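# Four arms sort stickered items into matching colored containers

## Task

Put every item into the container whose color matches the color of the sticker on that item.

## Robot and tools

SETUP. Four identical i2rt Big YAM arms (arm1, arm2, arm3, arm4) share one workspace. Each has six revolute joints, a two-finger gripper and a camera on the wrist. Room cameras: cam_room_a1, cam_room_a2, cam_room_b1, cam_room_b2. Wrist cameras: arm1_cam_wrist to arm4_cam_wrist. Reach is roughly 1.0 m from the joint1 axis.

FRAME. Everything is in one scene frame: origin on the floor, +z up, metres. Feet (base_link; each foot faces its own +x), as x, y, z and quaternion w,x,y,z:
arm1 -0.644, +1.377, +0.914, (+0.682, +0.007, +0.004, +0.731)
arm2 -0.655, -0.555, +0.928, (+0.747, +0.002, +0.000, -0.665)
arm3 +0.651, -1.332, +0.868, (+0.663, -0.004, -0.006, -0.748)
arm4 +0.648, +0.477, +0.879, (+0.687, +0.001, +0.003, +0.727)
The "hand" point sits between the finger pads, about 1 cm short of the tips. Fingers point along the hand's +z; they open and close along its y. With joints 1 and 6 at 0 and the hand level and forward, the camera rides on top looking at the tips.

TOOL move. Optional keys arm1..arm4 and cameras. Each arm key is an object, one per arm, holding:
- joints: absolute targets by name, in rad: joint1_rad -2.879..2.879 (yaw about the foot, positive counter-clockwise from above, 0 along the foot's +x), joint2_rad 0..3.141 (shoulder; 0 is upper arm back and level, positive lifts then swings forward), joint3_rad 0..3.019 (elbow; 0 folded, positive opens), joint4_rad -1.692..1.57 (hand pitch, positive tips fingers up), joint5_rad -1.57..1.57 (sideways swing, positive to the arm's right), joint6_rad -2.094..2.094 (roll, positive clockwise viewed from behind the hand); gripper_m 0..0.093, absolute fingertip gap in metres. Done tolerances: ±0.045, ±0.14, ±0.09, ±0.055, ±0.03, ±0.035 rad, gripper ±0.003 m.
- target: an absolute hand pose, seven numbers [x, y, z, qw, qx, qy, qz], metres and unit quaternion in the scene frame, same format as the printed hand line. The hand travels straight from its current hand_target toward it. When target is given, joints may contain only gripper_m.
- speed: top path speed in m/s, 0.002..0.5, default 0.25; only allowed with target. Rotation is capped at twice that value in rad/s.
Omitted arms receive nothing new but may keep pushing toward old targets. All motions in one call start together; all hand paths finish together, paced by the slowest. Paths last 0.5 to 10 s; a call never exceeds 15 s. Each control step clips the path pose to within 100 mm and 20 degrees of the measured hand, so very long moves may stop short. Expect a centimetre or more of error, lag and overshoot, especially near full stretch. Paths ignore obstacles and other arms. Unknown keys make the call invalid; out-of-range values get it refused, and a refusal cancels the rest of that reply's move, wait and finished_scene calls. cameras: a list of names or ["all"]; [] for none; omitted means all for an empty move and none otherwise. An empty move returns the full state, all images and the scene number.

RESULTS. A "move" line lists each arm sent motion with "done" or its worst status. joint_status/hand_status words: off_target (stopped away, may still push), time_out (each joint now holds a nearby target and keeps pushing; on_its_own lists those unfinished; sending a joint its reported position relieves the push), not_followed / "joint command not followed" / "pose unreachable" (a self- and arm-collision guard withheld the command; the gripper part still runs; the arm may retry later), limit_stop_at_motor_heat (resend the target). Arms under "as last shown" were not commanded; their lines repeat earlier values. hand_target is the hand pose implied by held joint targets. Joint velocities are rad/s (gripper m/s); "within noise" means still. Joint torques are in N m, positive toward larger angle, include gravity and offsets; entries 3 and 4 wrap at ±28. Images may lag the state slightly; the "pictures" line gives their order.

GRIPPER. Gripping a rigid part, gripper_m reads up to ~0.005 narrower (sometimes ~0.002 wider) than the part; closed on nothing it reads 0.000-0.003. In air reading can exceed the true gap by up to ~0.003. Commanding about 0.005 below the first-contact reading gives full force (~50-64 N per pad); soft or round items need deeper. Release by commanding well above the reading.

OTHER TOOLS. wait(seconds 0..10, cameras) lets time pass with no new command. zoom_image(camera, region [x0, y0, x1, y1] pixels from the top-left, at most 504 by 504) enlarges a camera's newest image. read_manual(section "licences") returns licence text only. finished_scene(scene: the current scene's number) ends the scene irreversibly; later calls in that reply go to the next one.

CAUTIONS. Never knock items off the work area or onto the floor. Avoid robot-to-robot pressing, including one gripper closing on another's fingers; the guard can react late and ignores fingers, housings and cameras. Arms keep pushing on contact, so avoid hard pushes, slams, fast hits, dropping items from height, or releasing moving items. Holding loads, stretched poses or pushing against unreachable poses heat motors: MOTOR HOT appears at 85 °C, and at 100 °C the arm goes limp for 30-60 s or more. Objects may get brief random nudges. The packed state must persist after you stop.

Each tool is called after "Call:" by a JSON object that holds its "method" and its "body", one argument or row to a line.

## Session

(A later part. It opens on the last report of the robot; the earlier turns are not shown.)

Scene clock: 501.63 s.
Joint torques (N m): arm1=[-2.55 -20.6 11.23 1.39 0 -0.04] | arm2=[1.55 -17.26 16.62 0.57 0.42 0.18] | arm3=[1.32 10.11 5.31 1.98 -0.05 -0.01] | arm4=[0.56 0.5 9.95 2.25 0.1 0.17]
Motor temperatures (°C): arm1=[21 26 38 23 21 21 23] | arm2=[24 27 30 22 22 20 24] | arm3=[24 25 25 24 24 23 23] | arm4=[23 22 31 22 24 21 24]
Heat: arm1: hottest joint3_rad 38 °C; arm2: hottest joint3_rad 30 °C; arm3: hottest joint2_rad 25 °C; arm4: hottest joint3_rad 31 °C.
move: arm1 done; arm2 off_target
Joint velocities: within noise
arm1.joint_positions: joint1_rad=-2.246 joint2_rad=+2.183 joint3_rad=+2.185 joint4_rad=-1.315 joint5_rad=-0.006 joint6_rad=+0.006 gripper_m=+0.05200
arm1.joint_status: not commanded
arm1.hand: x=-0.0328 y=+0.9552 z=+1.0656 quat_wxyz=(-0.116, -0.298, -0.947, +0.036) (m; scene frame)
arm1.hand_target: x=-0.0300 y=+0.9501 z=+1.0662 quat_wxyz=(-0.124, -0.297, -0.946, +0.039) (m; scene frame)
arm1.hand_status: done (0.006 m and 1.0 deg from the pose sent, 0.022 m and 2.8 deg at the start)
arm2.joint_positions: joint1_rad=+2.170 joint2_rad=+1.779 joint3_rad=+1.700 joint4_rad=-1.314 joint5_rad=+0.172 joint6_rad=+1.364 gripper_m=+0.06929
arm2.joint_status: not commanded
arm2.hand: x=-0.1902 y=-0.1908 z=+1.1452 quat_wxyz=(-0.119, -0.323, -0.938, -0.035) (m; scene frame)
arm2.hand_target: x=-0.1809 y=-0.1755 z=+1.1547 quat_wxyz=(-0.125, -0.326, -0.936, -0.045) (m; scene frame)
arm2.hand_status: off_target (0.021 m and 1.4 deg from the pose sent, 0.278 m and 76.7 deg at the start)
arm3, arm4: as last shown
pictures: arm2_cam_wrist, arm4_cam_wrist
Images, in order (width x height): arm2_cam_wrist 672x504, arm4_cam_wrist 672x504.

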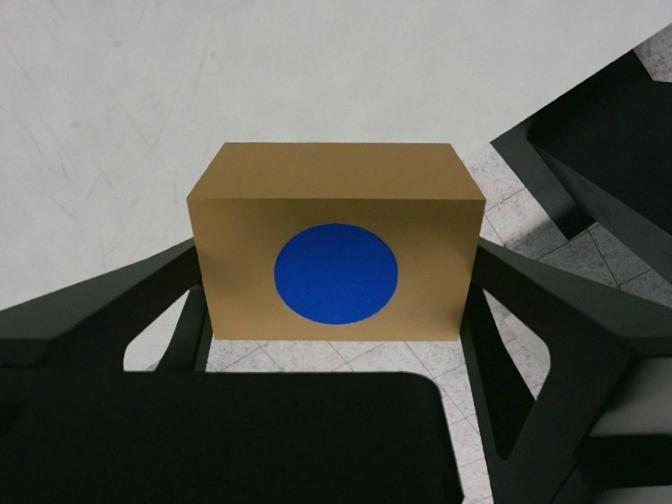

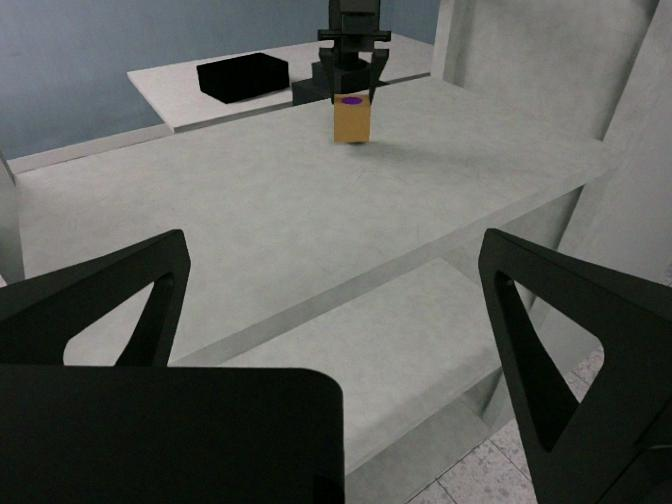

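Call:
{"method": "move", "body": {
  "arm1": {"target": [-0.030, 0.950, 1.049, 0.1245, 0.2973, 0.9458, -0.0391], "speed": 0.05},
  "arm2": {"target": [-0.19, -0.185, 1.155, 0.1232, -0.3261, 0.9363, 0.0429], "speed": 0.25},
  "cameras": ["arm1_cam_wrist", "arm2_cam_wrist", "arm4_cam_wrist"]
}}

Call:
{"method": "zoom_image", "body": {
  "camera": "arm4_cam_wrist",
  "region": [280, 50, 430, 170]
}}

Scene clock: 512.90 s.
Joint torques (N m): arm1=[-1.85 -20.13 11.21 1.55 -0.01 0] | arm2=[-0.03 -21.42 10.24 1.62 -0.16 -0.08] | arm3=[1.14 10.11 5.33 1.98 -0.05 -0.01] | arm4=[0.5 0.32 9.88 2.14 0.11 0.16]
Motor temperatures (°C): arm1=[21 26 37 23 21 21 23] | arm2=[24 28 33 22 22 20 24] | arm3=[24 25 25 24 24 23 23] | arm4=[23 22 32 22 24 21 24]
Heat: arm1: hottest joint3_rad 37 °C; arm2: hottest joint3_rad 33 °C; arm3: hottest joint2_rad 25 °C; arm4: hottest joint3_rad 32 °C.
move: arm1 done; arm2 done
Joint velocities: within noise
arm1.joint_positions: joint1_rad=-2.246 joint2_rad=+2.183 joint3_rad=+2.144 joint4_rad=-1.271 joint5_rad=-0.006 joint6_rad=+0.006 gripper_m=+0.05200
arm1.joint_status: not commanded
arm1.hand: x=-0.0328 y=+0.9551 z=+1.0502 quat_wxyz=(-0.117, -0.298, -0.947, +0.037) (m; scene frame)
arm1.hand_target: x=-0.0300 y=+0.9501 z=+1.0492 quat_wxyz=(-0.125, -0.297, -0.946, +0.039) (m; scene frame)
arm1.hand_status: done (0.006 m and 0.9 deg from the pose sent, 0.018 m and 1.0 deg at the start)
arm2.joint_positions: joint1_rad=+2.138 joint2_rad=+1.754 joint3_rad=+1.677 joint4_rad=-1.248 joint5_rad=+0.006 joint6_rad=+0.018 gripper_m=+0.06929
arm2.joint_status: not commanded
arm2.hand: x=-0.1903 y=-0.1787 z=+1.1506 quat_wxyz=(-0.118, +0.324, -0.938, -0.041) (m; scene frame)
arm2.hand_target: x=-0.1900 y=-0.1849 z=+1.1550 quat_wxyz=(-0.123, +0.326, -0.936, -0.043) (m; scene frame)
arm2.hand_status: done (0.008 m and 0.8 deg from the pose sent, 0.011 m and 75.8 deg at the start)
arm3.joint_positions: joint1_rad=+0.075 joint2_rad=+0.276 joint3_rad=+1.523 joint4_rad=-1.599 joint5_rad=-0.185 joint6_rad=-0.597 gripper_m=+0.09396
arm3.joint_status: not commanded
arm3.hand: x=+0.6806 y=-1.3526 z=+1.4445 quat_wxyz=(-0.326, -0.350, -0.735, +0.481) (m; scene frame)
arm3.hand_target: x=+0.6807 y=-1.3504 z=+1.4501 quat_wxyz=(-0.328, -0.347, -0.731, +0.487) (m; scene frame)
arm3.hand_status: not commanded
arm4: as last shown
pictures: arm1_cam_wrist, arm2_cam_wrist, arm4_cam_wrist
Images, in order (width x height): arm1_cam_wrist 672x504, arm2_cam_wrist 672x504, arm4_cam_wrist 672x504.

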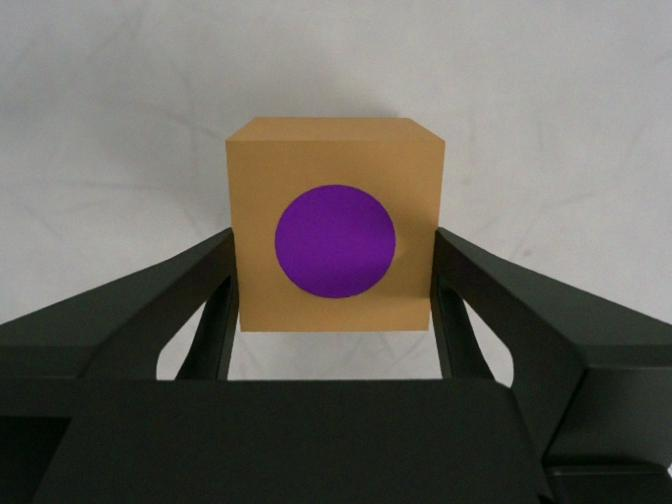

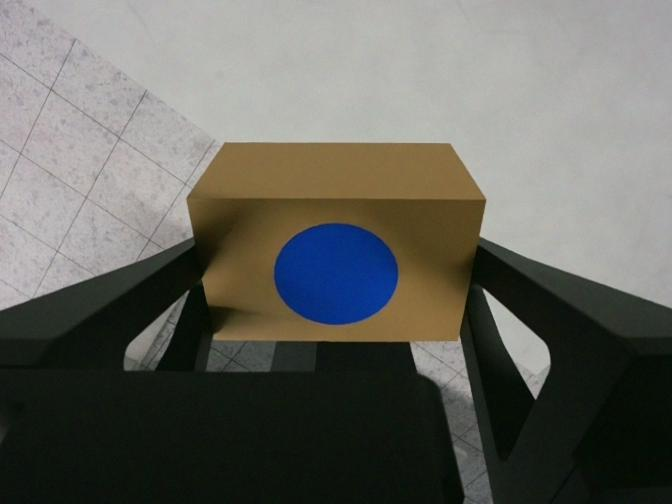

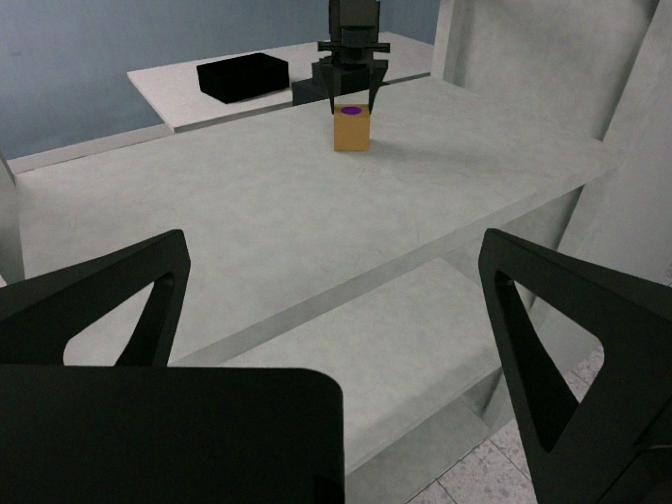

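Scaled by 3.360.

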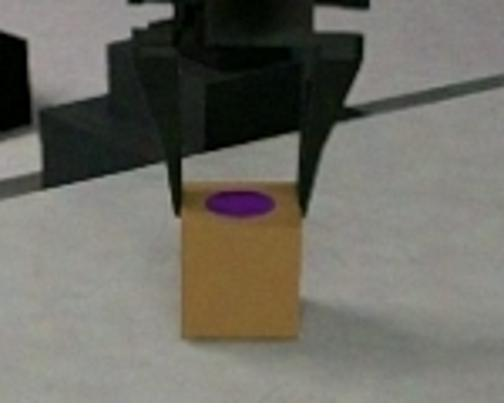

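Call:
{"method": "move", "body": {
  "arm1": {"target": [-0.030, 0.950, 1.038, 0.1245, 0.2973, 0.9458, -0.0391], "speed": 0.04},
  "arm2": {"target": [-0.035, -0.065, 1.145, 0.1232, -0.3261, 0.9363, 0.0429], "speed": 0.15},
  "cameras": ["arm2_cam_wrist", "arm4_cam_wrist", "cam_room_b1"]
}}

Call:
{"method": "zoom_image", "body": {
  "camera": "arm4_cam_wrist",
  "region": [280, 50, 430, 170]
}}

Scene clock: 518.97 s.
Joint torques (N m): arm1=[-1.67 -20.01 10.06 1.77 0.04 0] | arm2=[-0.09 -25.47 15.91 0.83 -0.16 -0.08] | arm3=[1.2 10.23 5.33 1.98 -0.05 0] | arm4=[0.56 0.97 9.95 2.19 0.11 0.16]
Motor temperatures (°C): arm1=[21 26 36 23 21 21 23] | arm2=[24 28 33 22 22 20 25] | arm3=[24 25 25 24 24 23 23] | arm4=[23 22 32 22 24 21 24]
Heat: arm1: hottest joint3_rad 36 °C; arm2: hottest joint3_rad 33 °C; arm3: hottest joint2_rad 25 °C; arm4: hottest joint3_rad 32 °C.
move: arm1 done; arm2 done
Joint velocities: within noise
arm1.joint_positions: joint1_rad=-2.246 joint2_rad=+2.183 joint3_rad=+2.132 joint4_rad=-1.249 joint5_rad=-0.006 joint6_rad=+0.006 gripper_m=+0.05200
arm1.joint_status: not commanded
arm1.hand: x=-0.0309 y=+0.9538 z=+1.0462 quat_wxyz=(-0.122, -0.298, -0.946, +0.038) (m; scene frame)
arm1.hand_target: x=-0.0301 y=+0.9501 z=+1.0381 quat_wxyz=(-0.124, -0.297, -0.946, +0.039) (m; scene frame)
arm1.hand_status: done (0.009 m and 0.3 deg from the pose sent, 0.013 m and 0.9 deg at the start)
arm2.joint_positions: joint1_rad=+2.134 joint2_rad=+2.473 joint3_rad=+2.853 joint4_rad=-1.671 joint5_rad=+0.005 joint6_rad=+0.014 gripper_m=+0.06929
arm2.joint_status: not commanded
arm2.hand: x=-0.0447 y=-0.0639 z=+1.1463 quat_wxyz=(-0.134, +0.323, -0.936, -0.047) (m; scene frame)
arm2.hand_target: x=-0.0360 y=-0.0660 z=+1.1446 quat_wxyz=(-0.140, +0.325, -0.934, -0.049) (m; scene frame)
arm2.hand_status: done (0.010 m and 1.3 deg from the pose sent, 0.193 m and 0.8 deg at the start; a joint's target at an end of its range on 21 of 69 steps)
arm3, arm4: as last shown
pictures: arm2_cam_wrist, arm4_cam_wrist, cam_room_b1
Images, in order (width x height): arm2_cam_wrist 672x504, arm4_cam_wrist 672x504, cam_room_b1 672x504.

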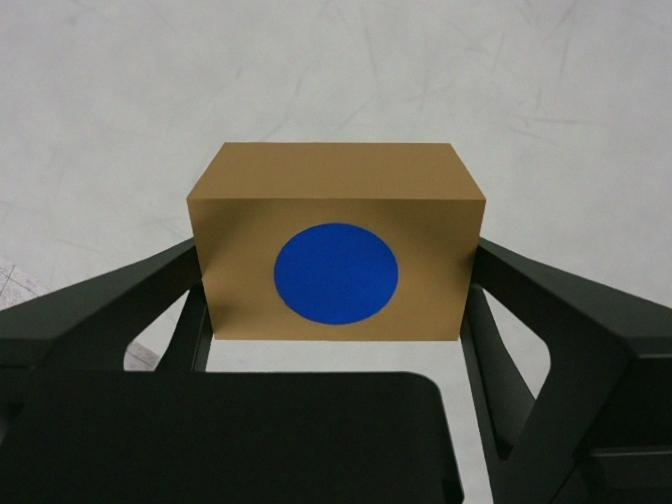

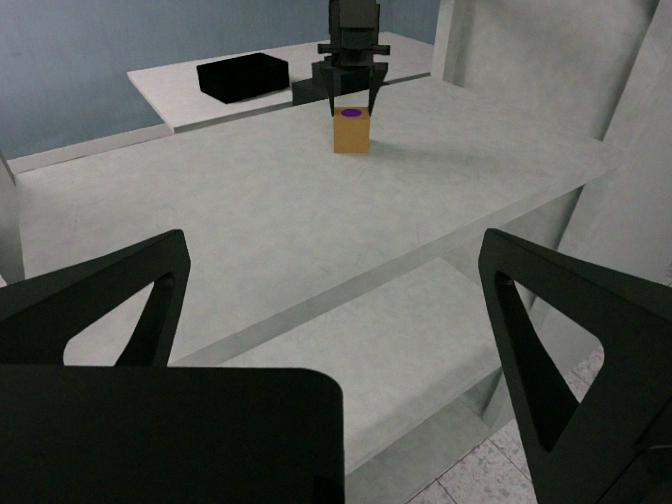

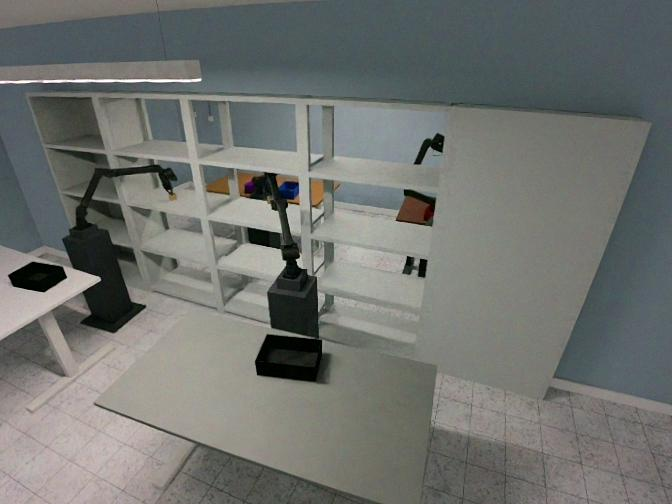

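Scaled by 3.360.

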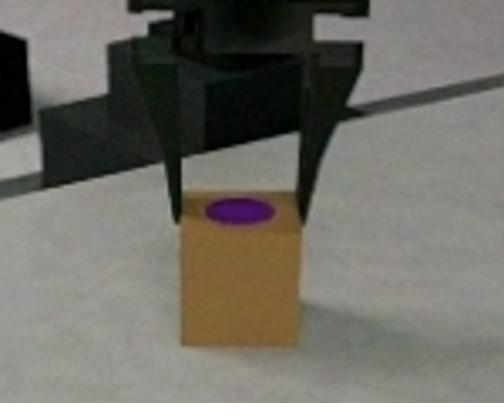

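Call:
{"method": "move", "body": {
  "arm1": {"joints": {"gripper_m": 0.08}},
  "arm2": {"target": [-0.040, -0.070, 1.065, 0.1232, -0.3261, 0.9363, 0.0429], "speed": 0.08},
  "cameras": ["arm1_cam_wrist", "arm2_cam_wrist", "arm4_cam_wrist"]
}}

Scene clock: 528.07 s.
Joint torques (N m): arm1=[-1.85 -19.72 11 1.43 -0.07 0.01] | arm2=[-0.09 -29.98 10.45 1.87 -0.15 -0.07] | arm3=[1.26 10.11 5.38 1.92 -0.05 0] | arm4=[0.38 0.79 9.94 2.15 0.09 0.16]
Motor temperatures (°C): arm1=[21 26 35 23 21 21 23] | arm2=[24 28 34 22 22 20 25] | arm3=[24 25 25 24 24 23 23] | arm4=[23 22 32 22 24 21 24]
Heat: arm1: hottest joint3_rad 35 °C; arm2: hottest joint3_rad 34 °C; arm3: hottest joint2_rad 25 °C; arm4: hottest joint3_rad 32 °C.
move: arm1 done; arm2 off_target
Joint velocities: within noise
arm1.joint_positions: joint1_rad=-2.246 joint2_rad=+2.183 joint3_rad=+2.121 joint4_rad=-1.244 joint5_rad=-0.006 joint6_rad=+0.006 gripper_m=+0.07996
arm1.joint_status: all done
arm1.hand: x=-0.0324 y=+0.9548 z=+1.0416 quat_wxyz=(-0.119, -0.298, -0.946, +0.038) (m; scene frame)
arm1.hand_target: x=-0.0300 y=+0.9501 z=+1.0382 quat_wxyz=(-0.125, -0.297, -0.946, +0.039) (m; scene frame)
arm1.hand_status: not commanded
arm2.joint_positions: joint1_rad=+2.133 joint2_rad=+2.384 joint3_rad=+2.448 joint4_rad=-1.399 joint5_rad=+0.005 joint6_rad=+0.013 gripper_m=+0.06929
arm2.joint_status: not commanded
arm2.hand: x=-0.0455 y=-0.0651 z=+1.0556 quat_wxyz=(-0.113, +0.324, -0.938, -0.039) (m; scene frame)
arm2.hand_target: x=-0.0401 y=-0.0700 z=+1.0649 quat_wxyz=(-0.123, +0.326, -0.936, -0.043) (m; scene frame)
arm2.hand_status: off_target (0.012 m and 1.3 deg from the pose sent, 0.081 m and 1.3 deg at the start)
arm3, arm4: as last shown
pictures: arm1_cam_wrist, arm2_cam_wrist, arm4_cam_wrist
Images, in order (width x height): arm1_cam_wrist 672x504, arm2_cam_wrist 672x504, arm4_cam_wrist 672x504.

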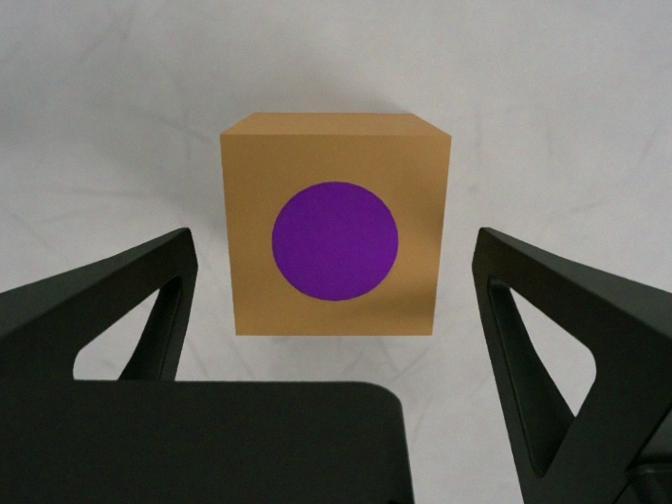

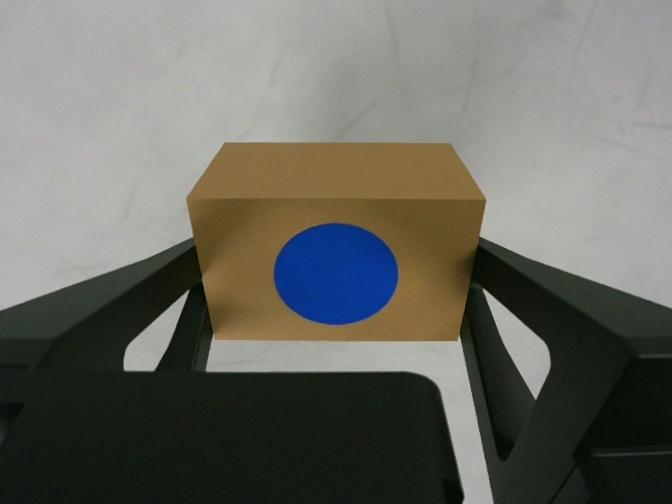

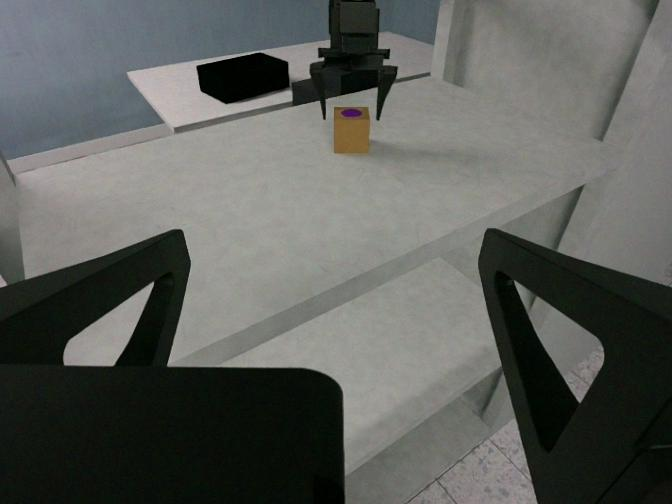

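Call:
{"method": "move", "body": {
  "arm1": {"target": [-0.035, 0.955, 1.13, 0.1245, 0.2973, 0.9458, -0.0391], "speed": 0.1},
  "arm2": {"target": [-0.040, -0.070, 1.043, 0.1232, -0.3261, 0.9363, 0.0429], "speed": 0.05},
  "cameras": ["arm2_cam_wrist", "arm4_cam_wrist"]
}}

Scene clock: 535.37 s.
Joint torques (N m): arm1=[-2.37 -21.42 16.23 0.2 -0.01 -0.03] | arm2=[-0.15 -30.27 10.37 1.85 -0.15 -0.07] | arm3=[1.2 10.23 5.33 1.98 -0.05 -0.01] | arm4=[0.62 1.26 9.92 2.14 0.12 0.18]
Motor temperatures (°C): arm1=[21 26 35 23 21 21 23] | arm2=[24 29 34 22 22 20 25] | arm3=[24 25 25 24 24 23 23] | arm4=[23 22 32 22 24 21 24]
Heat: arm1: hottest joint3_rad 35 °C; arm2: hottest joint3_rad 34 °C; arm3: hottest joint2_rad 25 °C; arm4: hottest joint3_rad 32 °C.
move: arm1 off_target; arm2 off_target
Joint velocities: arm1=[-0.015 -0.005 -0.017 -0.007 -0.168 0.007 0] | arm2=[within noise] | arm3=[within noise] | arm4=[within noise]
arm1.joint_positions: joint1_rad=-2.246 joint2_rad=+2.183 joint3_rad=+2.264 joint4_rad=-1.439 joint5_rad=-0.006 joint6_rad=+0.006 gripper_m=+0.07996
arm1.joint_status: not commanded
arm1.hand: x=-0.0424 y=+0.9621 z=+1.0932 quat_wxyz=(-0.094, -0.299, -0.949, +0.030) (m; scene frame)
arm1.hand_target: x=-0.0365 y=+0.9561 z=+1.1299 quat_wxyz=(-0.125, -0.297, -0.946, +0.039) (m; scene frame)
arm1.hand_status: off_target (0.038 m and 3.6 deg from the pose sent, 0.089 m and 0.7 deg at the start)
arm2.joint_positions: joint1_rad=+2.133 joint2_rad=+2.382 joint3_rad=+2.383 joint4_rad=-1.338 joint5_rad=+0.005 joint6_rad=+0.013 gripper_m=+0.06929
arm2.joint_status: not commanded
arm2.hand: x=-0.0454 y=-0.0650 z=+1.0322 quat_wxyz=(-0.112, +0.324, -0.938, -0.039) (m; scene frame)
arm2.hand_target: x=-0.0401 y=-0.0700 z=+1.0428 quat_wxyz=(-0.123, +0.326, -0.936, -0.043) (m; scene frame)
arm2.hand_status: off_target (0.013 m and 1.4 deg from the pose sent, 0.015 m and 1.3 deg at the start)
arm3, arm4: as last shown
pictures: arm2_cam_wrist, arm4_cam_wrist
Images, in order (width x height): arm2_cam_wrist 672x504, arm4_cam_wrist 672x504.

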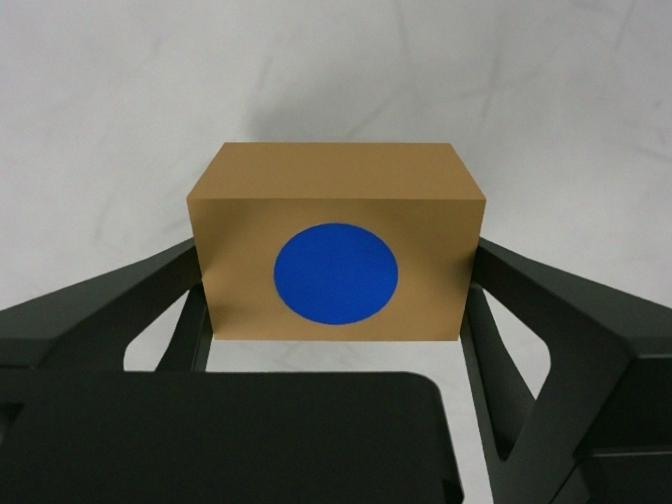

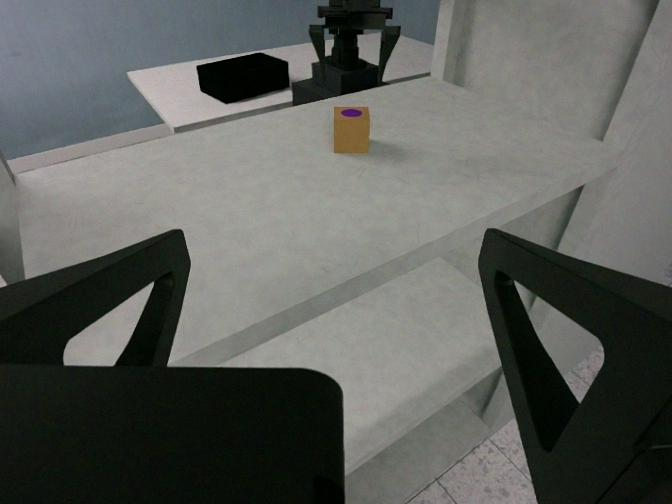

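Call:
{"method": "move", "body": {
  "arm1": {"target": [-0.30, 1.138, 1.14, 0.1245, 0.2973, 0.9458, -0.0391], "speed": 0.2},
  "arm2": {"target": [-0.040, -0.070, 1.032, 0.1232, -0.3261, 0.9363, 0.0429], "speed": 0.05},
  "cameras": ["arm1_cam_wrist", "arm2_cam_wrist", "arm4_cam_wrist"]
}}

Scene clock: 542.03 s.
Joint torques (N m): arm1=[-2.67 -7.12 11.14 0.92 -0.03 -0.06] | arm2=[-0.15 -29.51 9.98 1.96 -0.14 -0.07] | arm3=[1.32 9.93 5.31 1.95 -0.05 0] | arm4=[0.21 0.09 9.87 2.22 0.09 0.16]
Motor temperatures (°C): arm1=[21 27 36 23 21 21 23] | arm2=[24 29 33 22 22 20 25] | arm3=[24 25 25 24 24 23 23] | arm4=[23 22 33 22 24 21 24]
Heat: arm1: hottest joint3_rad 36 °C; arm2: hottest joint3_rad 33 °C; arm3: hottest joint2_rad 25 °C; arm4: hottest joint3_rad 33 °C.
move: arm1 done; arm2 done
Joint velocities: within noise
arm1.joint_positions: joint1_rad=-2.246 joint2_rad=+1.257 joint3_rad=+1.142 joint4_rad=-1.189 joint5_rad=-0.006 joint6_rad=+0.005 gripper_m=+0.07996
arm1.joint_status: not commanded
arm1.hand: x=-0.2995 y=+1.1410 z=+1.1366 quat_wxyz=(-0.120, -0.298, -0.946, +0.038) (m; scene frame)
arm1.hand_target: x=-0.2999 y=+1.1380 z=+1.1400 quat_wxyz=(-0.125, -0.297, -0.946, +0.039) (m; scene frame)
arm1.hand_status: done (0.005 m and 0.6 deg from the pose sent, 0.315 m and 3.6 deg at the start)
arm2.joint_positions: joint1_rad=+2.132 joint2_rad=+2.373 joint3_rad=+2.360 joint4_rad=-1.311 joint5_rad=+0.004 joint6_rad=+0.013 gripper_m=+0.06929
arm2.joint_status: not commanded
arm2.hand: x=-0.0444 y=-0.0645 z=+1.0302 quat_wxyz=(-0.118, +0.324, -0.938, -0.041) (m; scene frame)
arm2.hand_target: x=-0.0400 y=-0.0699 z=+1.0319 quat_wxyz=(-0.123, +0.326, -0.936, -0.043) (m; scene frame)
arm2.hand_status: done (0.007 m and 0.7 deg from the pose sent, 0.007 m and 1.4 deg at the start)
arm3: as last shown
arm4.joint_positions: joint1_rad=+0.905 joint2_rad=+0.277 joint3_rad=+0.408 joint4_rad=-0.166 joint5_rad=+0.000 joint6_rad=-0.012 gripper_m=+0.09402
arm4.joint_status: not commanded
arm4.hand: x=+0.4014 y=+0.6521 z=+1.2205 quat_wxyz=(-0.211, +0.686, -0.213, -0.663) (m; scene frame)
arm4.hand_target: x=+0.4047 y=+0.6518 z=+1.2300 quat_wxyz=(-0.212, +0.673, -0.216, -0.675) (m; scene frame)
arm4.hand_status: not commanded
pictures: arm1_cam_wrist, arm2_cam_wrist, arm4_cam_wrist
Images, in order (width x height): arm1_cam_wrist 672x504, arm2_cam_wrist 672x504, arm4_cam_wrist 672x504.

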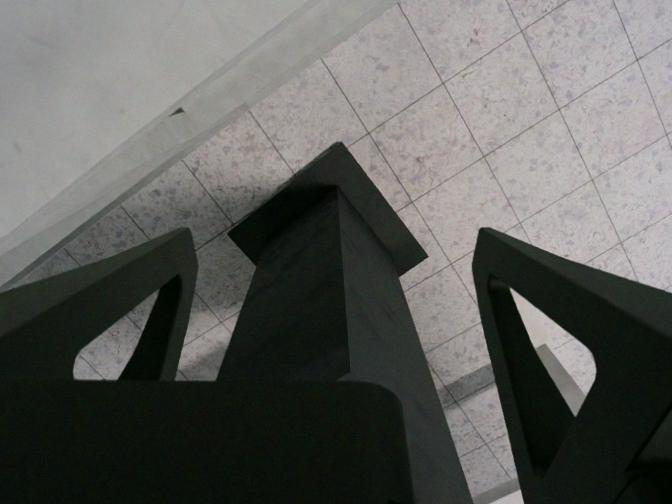

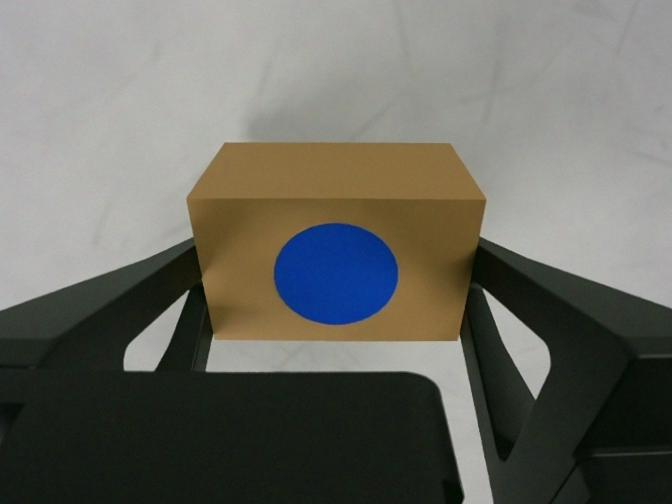

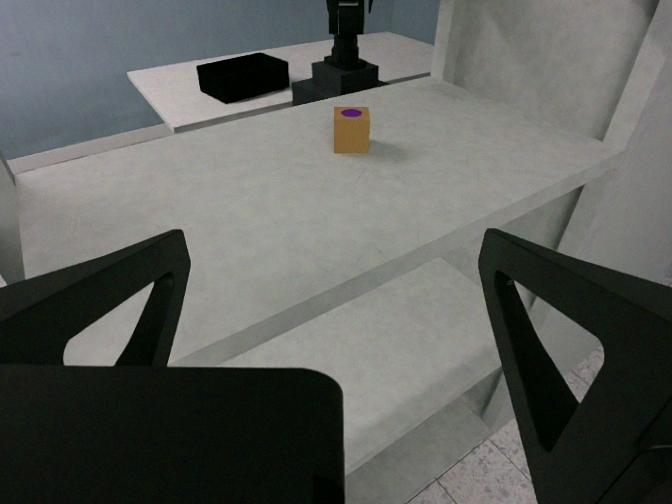

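Call:
{"method": "move", "body": {
  "arm4": {"target": [0.086, 0.894, 1.14, 0.0813, -0.9170, 0.3033, 0.2457], "speed": 0.25},
  "arm2": {"target": [-0.040, -0.070, 1.020, 0.1232, -0.3261, 0.9363, 0.0429], "speed": 0.05},
  "cameras": ["arm2_cam_wrist", "arm4_cam_wrist"]
}}

Scene clock: 563.70 s.
Joint torques (N m): arm1=[-2.61 -7.12 11.07 1.1 0 -0.03] | arm2=[-0.09 -28.16 9.59 2.06 -0.1 -0.07] | arm3=[1.32 9.99 5.38 1.99 -0.05 -0.02] | arm4=[0.09 -20.42 13.12 0.43 0.18 0.17]
Motor temperatures (°C): arm1=[21 27 36 23 21 21 22] | arm2=[23 32 32 22 22 20 25] | arm3=[24 25 25 24 24 23 23] | arm4=[23 22 34 22 24 21 24]
Heat: arm1: hottest joint3_rad 36 °C; arm2: hottest joint2_rad 32 °C; arm3: hottest joint2_rad 25 °C; arm4: hottest joint3_rad 34 °C.
move: arm2 off_target; arm4 off_target
Joint velocities: within noise
arm1, arm3: as last shown
arm1.joint_positions: joint1_rad=-2.246 joint2_rad=+1.257 joint3_rad=+1.142 joint4_rad=-1.189 joint5_rad=-0.006 joint6_rad=+0.004 gripper_m=+0.07996
arm2.joint_positions: joint1_rad=+2.132 joint2_rad=+2.362 joint3_rad=+2.336 joint4_rad=-1.283 joint5_rad=+0.003 joint6_rad=+0.012 gripper_m=+0.06929
arm2.joint_status: not commanded
arm2.hand: x=-0.0435 y=-0.0638 z=+1.0298 quat_wxyz=(-0.125, +0.324, -0.937, -0.044) (m; scene frame)
arm2.hand_target: x=-0.0401 y=-0.0701 z=+1.0200 quat_wxyz=(-0.123, +0.326, -0.936, -0.043) (m; scene frame)
arm2.hand_status: off_target (0.012 m and 0.4 deg from the pose sent, 0.012 m and 0.7 deg at the start)
arm4.joint_positions: joint1_rad=+0.890 joint2_rad=+1.836 joint3_rad=+1.798 joint4_rad=-1.035 joint5_rad=+0.004 joint6_rad=-0.012 gripper_m=+0.09402
arm4.joint_status: not commanded
arm4.hand: x=+0.0923 y=+0.8805 z=+1.1258 quat_wxyz=(-0.077, +0.924, -0.293, -0.235) (m; scene frame)
arm4.hand_target: x=+0.0868 y=+0.8935 z=+1.1400 quat_wxyz=(-0.082, +0.917, -0.303, -0.246) (m; scene frame)
arm4.hand_status: off_target (0.021 m and 1.9 deg from the pose sent, 0.406 m and 58.2 deg at the start)
pictures: arm2_cam_wrist, arm4_cam_wrist
Images, in order (width x height): arm2_cam_wrist 672x504, arm4_cam_wrist 672x504.

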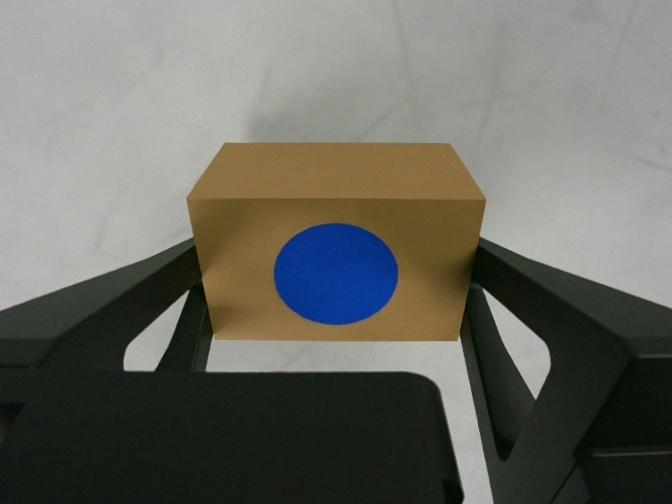

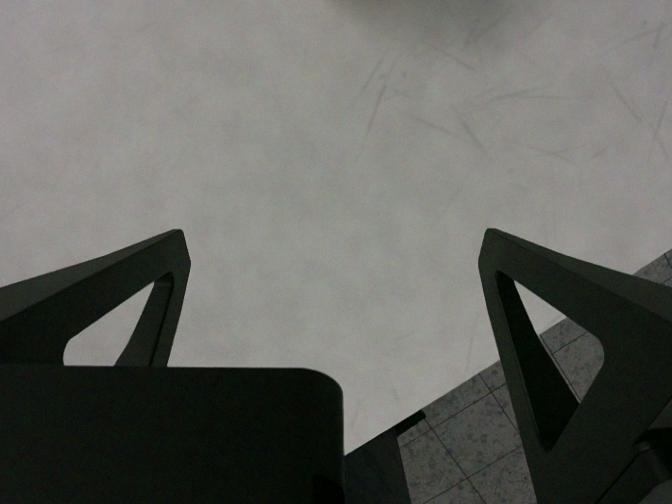

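Call:
{"method": "move", "body": {
  "arm4": {"target": [0.008, 0.957, 1.145, 0.0813, -0.9170, 0.3033, 0.2457], "speed": 0.15},
  "arm2": {"joints": {"gripper_m": 0.088}},
  "cameras": ["arm2_cam_wrist", "arm4_cam_wrist"]
}}

Scene clock: 571.47 s.
Joint torques (N m): arm1=[-2.55 -7.41 11.32 0.88 -0.02 -0.04] | arm2=[-0.15 -28.04 10.24 1.91 -0.1 -0.07] | arm3=[1.38 9.99 5.37 1.95 -0.06 -0.01] | arm4=[0.62 -24 12.85 0.29 0.1 0.14]
Motor temperatures (°C): arm1=[21 26 36 23 21 21 22] | arm2=[23 31 32 22 22 20 25] | arm3=[24 25 25 24 24 23 23] | arm4=[23 23 36 22 24 21 24]
Heat: arm1: hottest joint3_rad 36 °C; arm2: hottest joint3_rad 32 °C; arm3: hottest joint2_rad 25 °C; arm4: hottest joint3_rad 36 °C.
move: arm2 done; arm4 off_target
Joint velocities: within noise
arm1, arm3: as last shown
arm2.joint_positions: joint1_rad=+2.132 joint2_rad=+2.362 joint3_rad=+2.328 joint4_rad=-1.279 joint5_rad=+0.003 joint6_rad=+0.012 gripper_m=+0.08792
arm2.joint_status: all done
arm2.hand: x=-0.0442 y=-0.0644 z=+1.0267 quat_wxyz=(-0.123, +0.324, -0.937, -0.044) (m; scene frame)
arm2.hand_target: x=-0.0401 y=-0.0701 z=+1.0199 quat_wxyz=(-0.123, +0.326, -0.936, -0.043) (m; scene frame)
arm2.hand_status: not commanded
arm4.joint_positions: joint1_rad=+0.883 joint2_rad=+2.182 joint3_rad=+2.388 joint4_rad=-1.264 joint5_rad=+0.004 joint6_rad=-0.012 gripper_m=+0.09402
arm4.joint_status: not commanded
arm4.hand: x=+0.0115 y=+0.9455 z=+1.1439 quat_wxyz=(-0.080, +0.921, -0.296, -0.242) (m; scene frame)
arm4.hand_target: x=+0.0087 y=+0.9567 z=+1.1447 quat_wxyz=(-0.082, +0.917, -0.303, -0.247) (m; scene frame)
arm4.hand_status: off_target (0.012 m and 1.1 deg from the pose sent, 0.116 m and 2.0 deg at the start)
pictures: arm2_cam_wrist, arm4_cam_wrist
Images, in order (width x height): arm2_cam_wrist 672x504, arm4_cam_wrist 672x504.

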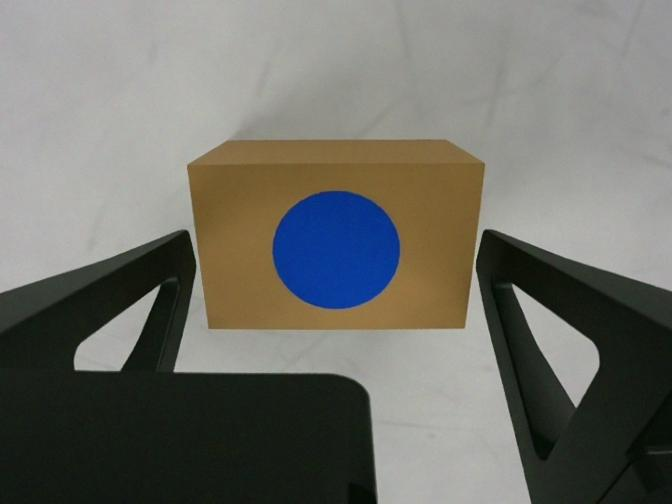

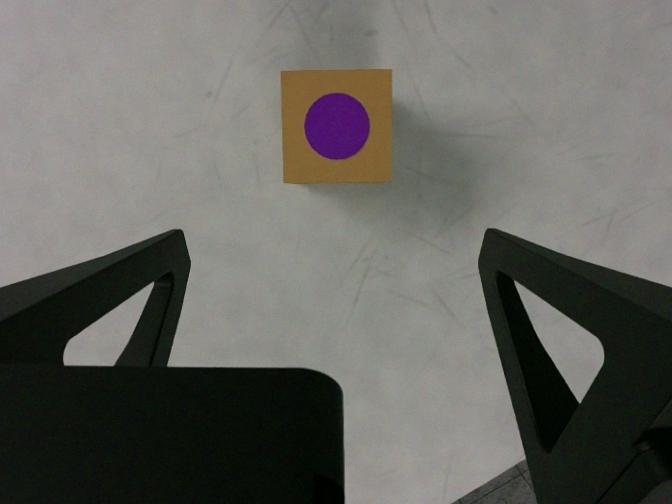

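Call:
{"method": "move", "body": {
  "arm4": {"target": [-0.038, 0.988, 1.050, 0.0813, -0.9170, 0.3033, 0.2457], "speed": 0.1},
  "arm2": {"target": [-0.045, -0.068, 1.125, 0.1232, -0.3261, 0.9363, 0.0429], "speed": 0.12},
  "cameras": ["arm2_cam_wrist", "arm4_cam_wrist"]
}}

Scene clock: 584.83 s.
Joint torques (N m): arm1=[-2.2 -7.47 11.14 0.77 -0.07 -0.05] | arm2=[0.38 -24.12 15.66 0.75 -0.03 -0.01] | arm3=[1.32 10.17 5.35 1.96 -0.04 -0.01] | arm4=[0.26 -25.7 13.05 0.98 0.15 0.14]
Motor temperatures (°C): arm1=[21 26 36 23 21 21 22] | arm2=[23 30 32 22 22 20 24] | arm3=[24 25 25 24 24 23 23] | arm4=[22 25 36 22 24 21 24]
Heat: arm1: hottest joint3_rad 36 °C; arm2: hottest joint3_rad 32 °C; arm3: hottest joint2_rad 25 °C; arm4: hottest joint3_rad 36 °C.
move: arm2 off_target; arm4 off_target
Joint velocities: within noise
arm1, arm3: as last shown
arm2.joint_positions: joint1_rad=+2.132 joint2_rad=+2.362 joint3_rad=+2.612 joint4_rad=-1.558 joint5_rad=+0.003 joint6_rad=+0.012 gripper_m=+0.08792
arm2.joint_status: not commanded
arm2.hand: x=-0.0527 y=-0.0714 z=+1.1343 quat_wxyz=(-0.125, +0.324, -0.937, -0.044) (m; scene frame)
arm2.hand_target: x=-0.0455 y=-0.0685 z=+1.1249 quat_wxyz=(-0.125, +0.326, -0.936, -0.043) (m; scene frame)
arm2.hand_status: off_target (0.013 m and 0.4 deg from the pose sent, 0.098 m and 0.3 deg at the start)
arm4.joint_positions: joint1_rad=+0.883 joint2_rad=+2.390 joint3_rad=+2.523 joint4_rad=-1.201 joint5_rad=+0.004 joint6_rad=-0.012 gripper_m=+0.09402
arm4.joint_status: not commanded
arm4.hand: x=-0.0313 y=+0.9761 z=+1.0536 quat_wxyz=(-0.078, +0.922, -0.296, -0.237) (m; scene frame)
arm4.hand_target: x=-0.0370 y=+0.9875 z=+1.0500 quat_wxyz=(-0.082, +0.917, -0.303, -0.247) (m; scene frame)
arm4.hand_status: off_target (0.014 m and 1.4 deg from the pose sent, 0.114 m and 1.1 deg at the start)
pictures: arm2_cam_wrist, arm4_cam_wrist
Images, in order (width x height): arm2_cam_wrist 672x504, arm4_cam_wrist 672x504.

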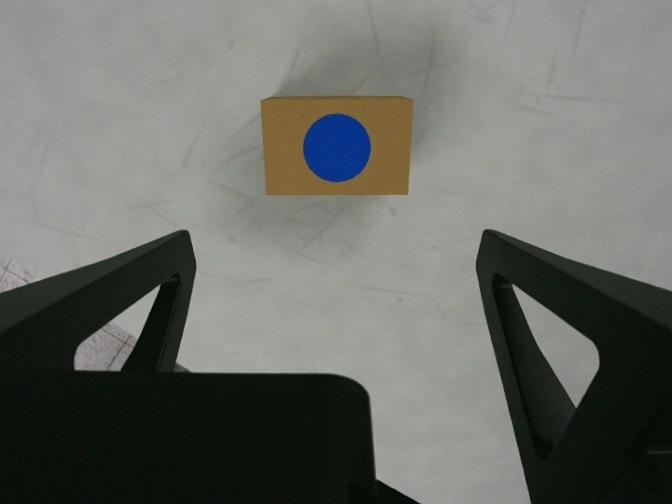

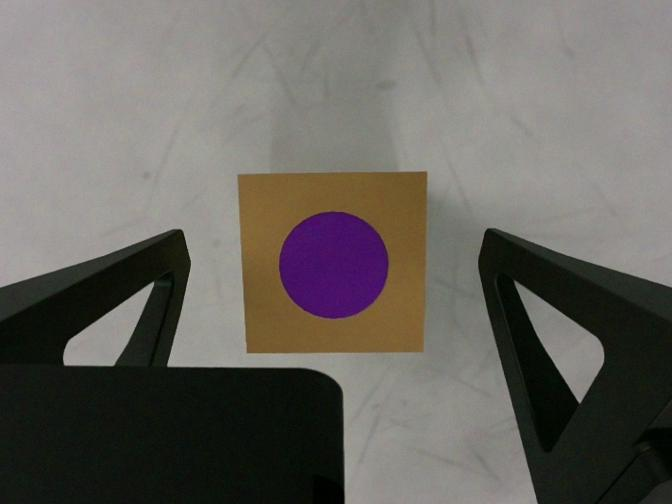

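Call:
{"method": "move", "body": {
  "arm4": {"joints": {"gripper_m": 0.035}},
  "arm2": {"target": [-0.36, -0.321, 1.15, 0.1232, -0.3261, 0.9363, 0.0429], "speed": 0.25},
  "cameras": ["arm2_cam_wrist", "arm4_cam_wrist"]
}}

Scene clock: 593.57 s.
Joint torques (N m): arm1=[-2.08 -7.88 11.19 0.99 -0.07 -0.08] | arm2=[0.44 -8.82 10.4 0.94 -0.04 -0.03] | arm3=[1.26 10.17 5.34 1.99 -0.05 -0.01] | arm4=[0.44 -25.29 13.05 1.05 0.13 0.14]
Motor temperatures (°C): arm1=[21 26 36 23 21 21 22] | arm2=[23 30 33 22 22 20 24] | arm3=[24 25 25 24 24 23 23] | arm4=[22 25 37 22 24 21 25]
Heat: arm1: hottest joint3_rad 36 °C; arm2: hottest joint3_rad 33 °C; arm3: hottest joint2_rad 25 °C; arm4: hottest joint3_rad 37 °C.
move: arm2 off_target; arm4 off_target
Joint velocities: within noise
arm1: as last shown
arm2.joint_positions: joint1_rad=+2.132 joint2_rad=+1.159 joint3_rad=+1.062 joint4_rad=-1.185 joint5_rad=+0.003 joint6_rad=+0.012 gripper_m=+0.08792
arm2.joint_status: not commanded
arm2.hand: x=-0.3565 y=-0.3163 z=+1.1595 quat_wxyz=(-0.137, +0.323, -0.935, -0.049) (m; scene frame)
arm2.hand_target: x=-0.3600 y=-0.3210 z=+1.1502 quat_wxyz=(-0.123, +0.326, -0.936, -0.043) (m; scene frame)
arm2.hand_status: off_target (0.011 m and 1.8 deg from the pose sent, 0.396 m and 0.4 deg at the start)
arm3.joint_positions: joint1_rad=+0.075 joint2_rad=+0.276 joint3_rad=+1.523 joint4_rad=-1.599 joint5_rad=-0.185 joint6_rad=-0.597 gripper_m=+0.09396
arm3.joint_status: not commanded
arm3.hand: x=+0.6806 y=-1.3526 z=+1.4445 quat_wxyz=(-0.326, -0.350, -0.735, +0.481) (m; scene frame)
arm3.hand_target: x=+0.6807 y=-1.3504 z=+1.4501 quat_wxyz=(-0.328, -0.347, -0.731, +0.487) (m; scene frame)
arm3.hand_status: not commanded
arm4.joint_positions: joint1_rad=+0.883 joint2_rad=+2.390 joint3_rad=+2.523 joint4_rad=-1.201 joint5_rad=+0.004 joint6_rad=-0.012 gripper_m=+0.05315
arm4.joint_status: gripper_m off_target (ended at +0.05318, target +0.03500)
arm4.hand: x=-0.0313 y=+0.9761 z=+1.0536 quat_wxyz=(-0.078, +0.922, -0.296, -0.237) (m; scene frame)
arm4.hand_target: x=-0.0370 y=+0.9875 z=+1.0500 quat_wxyz=(-0.082, +0.917, -0.303, -0.247) (m; scene frame)
arm4.hand_status: not commanded
pictures: arm2_cam_wrist, arm4_cam_wrist
Images, in order (width x height): arm2_cam_wrist 672x504, arm4_cam_wrist 672x504.

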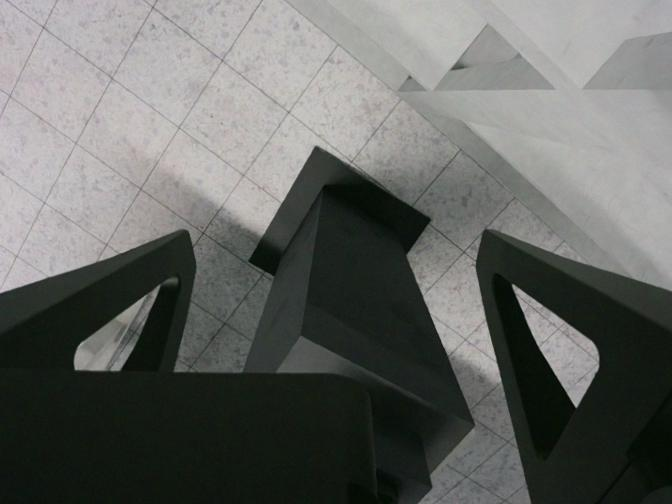

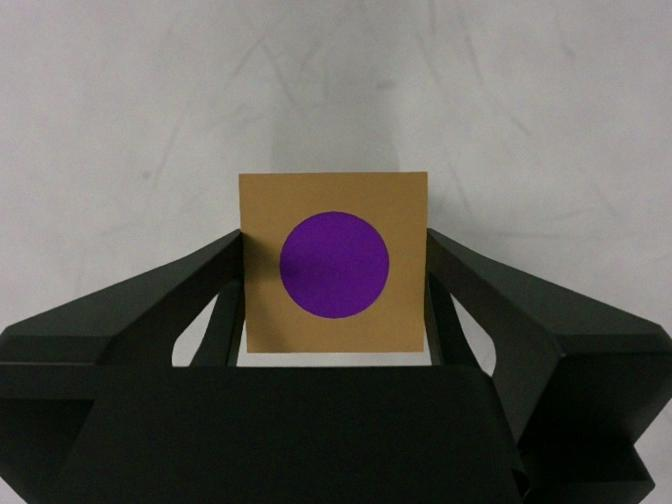

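Call:
{"method": "move", "body": {
  "arm4": {"target": [-0.028, 0.980, 1.115, 0.0813, -0.9170, 0.3033, 0.2457], "speed": 0.1}
}}

Call:
{"method": "move", "body": {
  "arm4": {"target": [0.33, 0.72, 1.18, 0.0813, -0.9170, 0.3033, 0.2457], "speed": 0.25},
  "cameras": ["arm4_cam_wrist", "cam_room_a2"]
}}

Scene clock: 620.60 s.
Joint torques (N m): arm1=[-2.55 -7.3 11 0.96 -0.06 -0.04] | arm2=[0.32 -8.94 10.36 0.96 -0.05 -0.01] | arm3=[1.32 10.17 5.37 1.99 -0.06 -0.01] | arm4=[0.26 -25.99 13.05 0.49 0.16 0.14]
Motor temperatures (°C): arm1=[21 26 36 23 21 21 22] | arm2=[23 29 34 22 22 20 24] | arm3=[24 25 25 24 24 23 23] | arm4=[22 26 39 22 24 21 26]
Heat: arm1: hottest joint3_rad 36 °C; arm2: hottest joint3_rad 34 °C; arm3: hottest joint2_rad 25 °C; arm4: hottest joint3_rad 39 °C.
move: arm4 done
Joint velocities: within noise
arm1, arm2, arm3: as last shown
arm4.joint_positions: joint1_rad=+0.883 joint2_rad=+2.430 joint3_rad=+2.760 joint4_rad=-1.389 joint5_rad=+0.004 joint6_rad=-0.012 gripper_m=+0.05315
arm4.joint_status: not commanded
arm4.hand: x=-0.0251 y=+0.9720 z=+1.1145 quat_wxyz=(-0.079, +0.921, -0.296, -0.241) (m; scene frame)
arm4.hand_target: x=-0.0273 y=+0.9797 z=+1.1148 quat_wxyz=(-0.082, +0.916, -0.303, -0.248) (m; scene frame)
arm4.hand_status: done (0.009 m and 1.1 deg from the pose sent, 0.062 m and 1.4 deg at the start)
pictures: none

Scene clock: 622.97 s.
Joint torques (N m): arm1=[-2.78 -7.77 11 0.83 -0.07 -0.03] | arm2=[0.38 -8.88 10.37 0.95 -0.04 -0.02] | arm3=[1.26 10.05 5.34 1.96 -0.05 -0.01] | arm4=[-0.15 -7.24 9.24 0.5 -0.01 0.05]
Motor temperatures (°C): arm1=[21 26 36 23 21 21 22] | arm2=[23 29 34 22 22 20 24] | arm3=[24 25 25 24 24 23 23] | arm4=[22 26 39 22 24 21 26]
Heat: arm1: hottest joint3_rad 36 °C; arm2: hottest joint3_rad 34 °C; arm3: hottest joint2_rad 25 °C; arm4: hottest joint3_rad 39 °C.
move: arm4 done
Joint velocities: within noise
arm1, arm2, arm3: as last shown
arm4.joint_positions: joint1_rad=+0.878 joint2_rad=+1.052 joint3_rad=+1.115 joint4_rad=-1.096 joint5_rad=+0.004 joint6_rad=-0.012 gripper_m=+0.05315
arm4.joint_status: not commanded
arm4.hand: x=+0.3273 y=+0.7179 z=+1.1836 quat_wxyz=(-0.084, +0.917, -0.297, -0.253) (m; scene frame)
arm4.hand_target: x=+0.3300 y=+0.7199 z=+1.1800 quat_wxyz=(-0.081, +0.917, -0.303, -0.246) (m; scene frame)
arm4.hand_status: done (0.005 m and 1.1 deg from the pose sent, 0.440 m and 1.2 deg at the start)
pictures: arm4_cam_wrist, cam_room_a2
Images, in order (width x height): arm4_cam_wrist 672x504, cam_room_a2 672x504.

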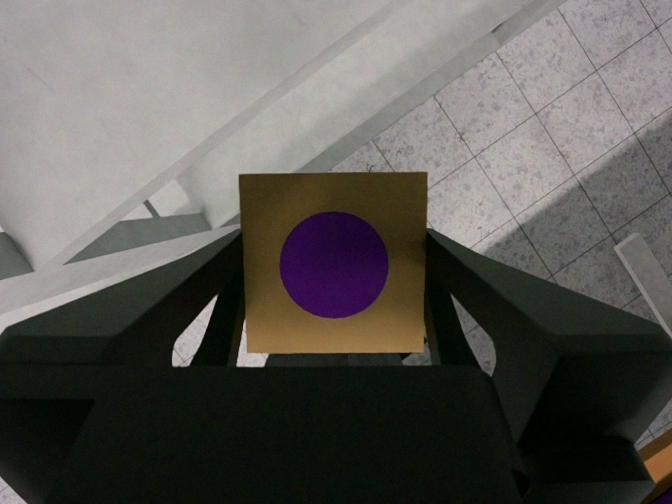

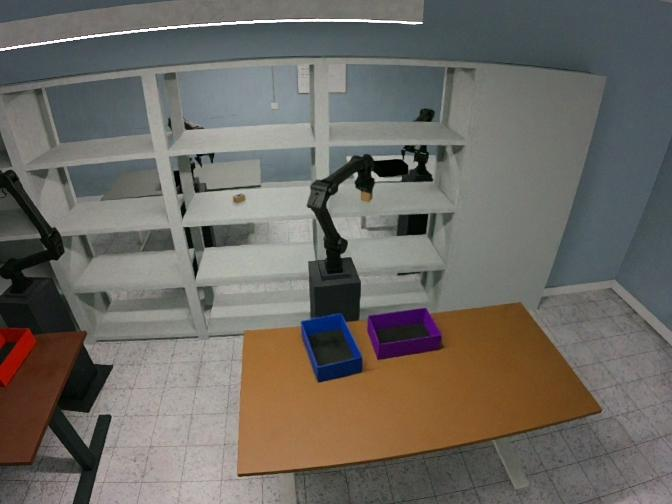

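Call:
{"method": "move", "body": {
  "arm4": {"joints": {"joint1_rad": -1.10}}
}}

Call:
{"method": "move", "body": {
  "arm4": {"target": [1.125, 0.755, 0.95, 0.2417, -0.2531, 0.9344, 0.0655], "speed": 0.25},
  "cameras": ["arm4_cam_wrist", "cam_room_a2"]
}}

Scene clock: 628.20 s.
Joint torques (N m): arm1=[-2.02 -6.95 11.15 0.87 -0.05 -0.05] | arm2=[0.5 -9 10.36 0.91 -0.04 -0.02] | arm3=[1.26 10.05 5.33 1.98 -0.05 0] | arm4=[0.5 -7.82 9.26 0.59 0.01 0.05]
Motor temperatures (°C): arm1=[21 26 36 23 21 21 22] | arm2=[23 28 34 22 22 20 24] | arm3=[24 25 25 24 24 23 23] | arm4=[22 26 38 22 24 21 26]
Heat: arm1: hottest joint3_rad 36 °C; arm2: hottest joint3_rad 34 °C; arm3: hottest joint2_rad 25 °C; arm4: hottest joint3_rad 38 °C.
move: arm4 done
Joint velocities: within noise
arm1, arm2, arm3: as last shown
arm4.joint_positions: joint1_rad=-1.101 joint2_rad=+1.055 joint3_rad=+1.115 joint4_rad=-1.096 joint5_rad=+0.003 joint6_rad=-0.012 gripper_m=+0.05318
arm4.joint_status: all done
arm4.hand: x=+0.9972 y=+0.6794 z=+1.1795 quat_wxyz=(-0.253, +0.257, -0.931, -0.065) (m; scene frame)
arm4.hand_target: x=+0.9956 y=+0.6792 z=+1.1771 quat_wxyz=(-0.247, +0.256, -0.932, -0.064) (m; scene frame)
arm4.hand_status: not commanded
pictures: none

Scene clock: 629.97 s.
Joint torques (N m): arm1=[-2.43 -7.06 11.04 1.06 -0.01 -0.02] | arm2=[0.32 -9 10.37 0.9 -0.05 -0.02] | arm3=[1.26 10.05 5.35 1.98 -0.05 -0.02] | arm4=[0.91 -16.03 9.96 1.24 -0.05 0.17]
Motor temperatures (°C): arm1=[21 26 36 23 21 21 22] | arm2=[23 28 34 22 22 20 24] | arm3=[24 25 25 24 24 23 23] | arm4=[22 26 38 22 24 21 26]
Heat: arm1: hottest joint3_rad 36 °C; arm2: hottest joint3_rad 34 °C; arm3: hottest joint2_rad 25 °C; arm4: hottest joint3_rad 38 °C.
move: arm4 off_target
Joint velocities: within noise
arm1.joint_positions: joint1_rad=-2.246 joint2_rad=+1.257 joint3_rad=+1.142 joint4_rad=-1.189 joint5_rad=-0.006 joint6_rad=+0.004 gripper_m=+0.07996
arm1.joint_status: not commanded
arm1.hand: x=-0.2995 y=+1.1410 z=+1.1366 quat_wxyz=(-0.120, -0.298, -0.946, +0.038) (m; scene frame)
arm1.hand_target: x=-0.2999 y=+1.1380 z=+1.1400 quat_wxyz=(-0.125, -0.297, -0.946, +0.039) (m; scene frame)
arm1.hand_status: not commanded
arm2, arm3: as last shown
arm4.joint_positions: joint1_rad=-1.101 joint2_rad=+1.634 joint3_rad=+1.002 joint4_rad=-0.482 joint5_rad=+0.002 joint6_rad=-0.012 gripper_m=+0.05318
arm4.joint_status: not commanded
arm4.hand: x=+1.1076 y=+0.7438 z=+0.9318 quat_wxyz=(-0.216, +0.259, -0.940, -0.056) (m; scene frame)
arm4.hand_target: x=+1.1241 y=+0.7545 z=+0.9505 quat_wxyz=(-0.242, +0.253, -0.934, -0.066) (m; scene frame)
arm4.hand_status: off_target (0.028 m and 3.3 deg from the pose sent, 0.273 m and 1.4 deg at the start)
pictures: arm4_cam_wrist, cam_room_a2
Images, in order (width x height): arm4_cam_wrist 672x504, cam_room_a2 672x504.

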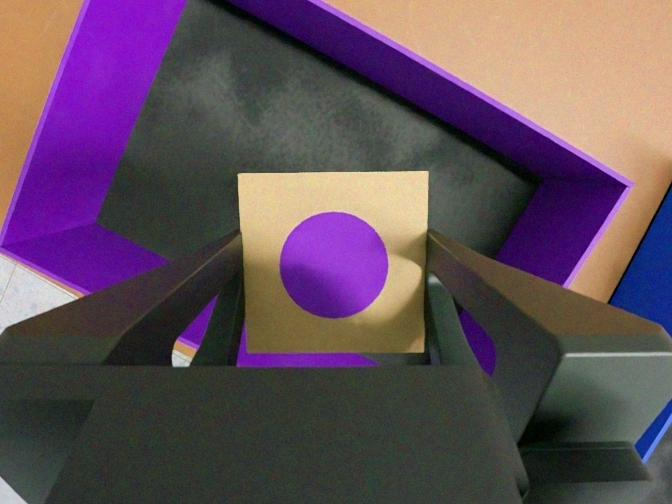

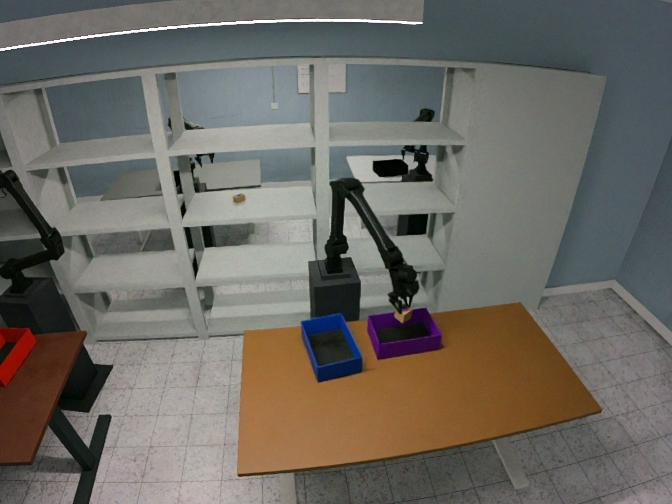

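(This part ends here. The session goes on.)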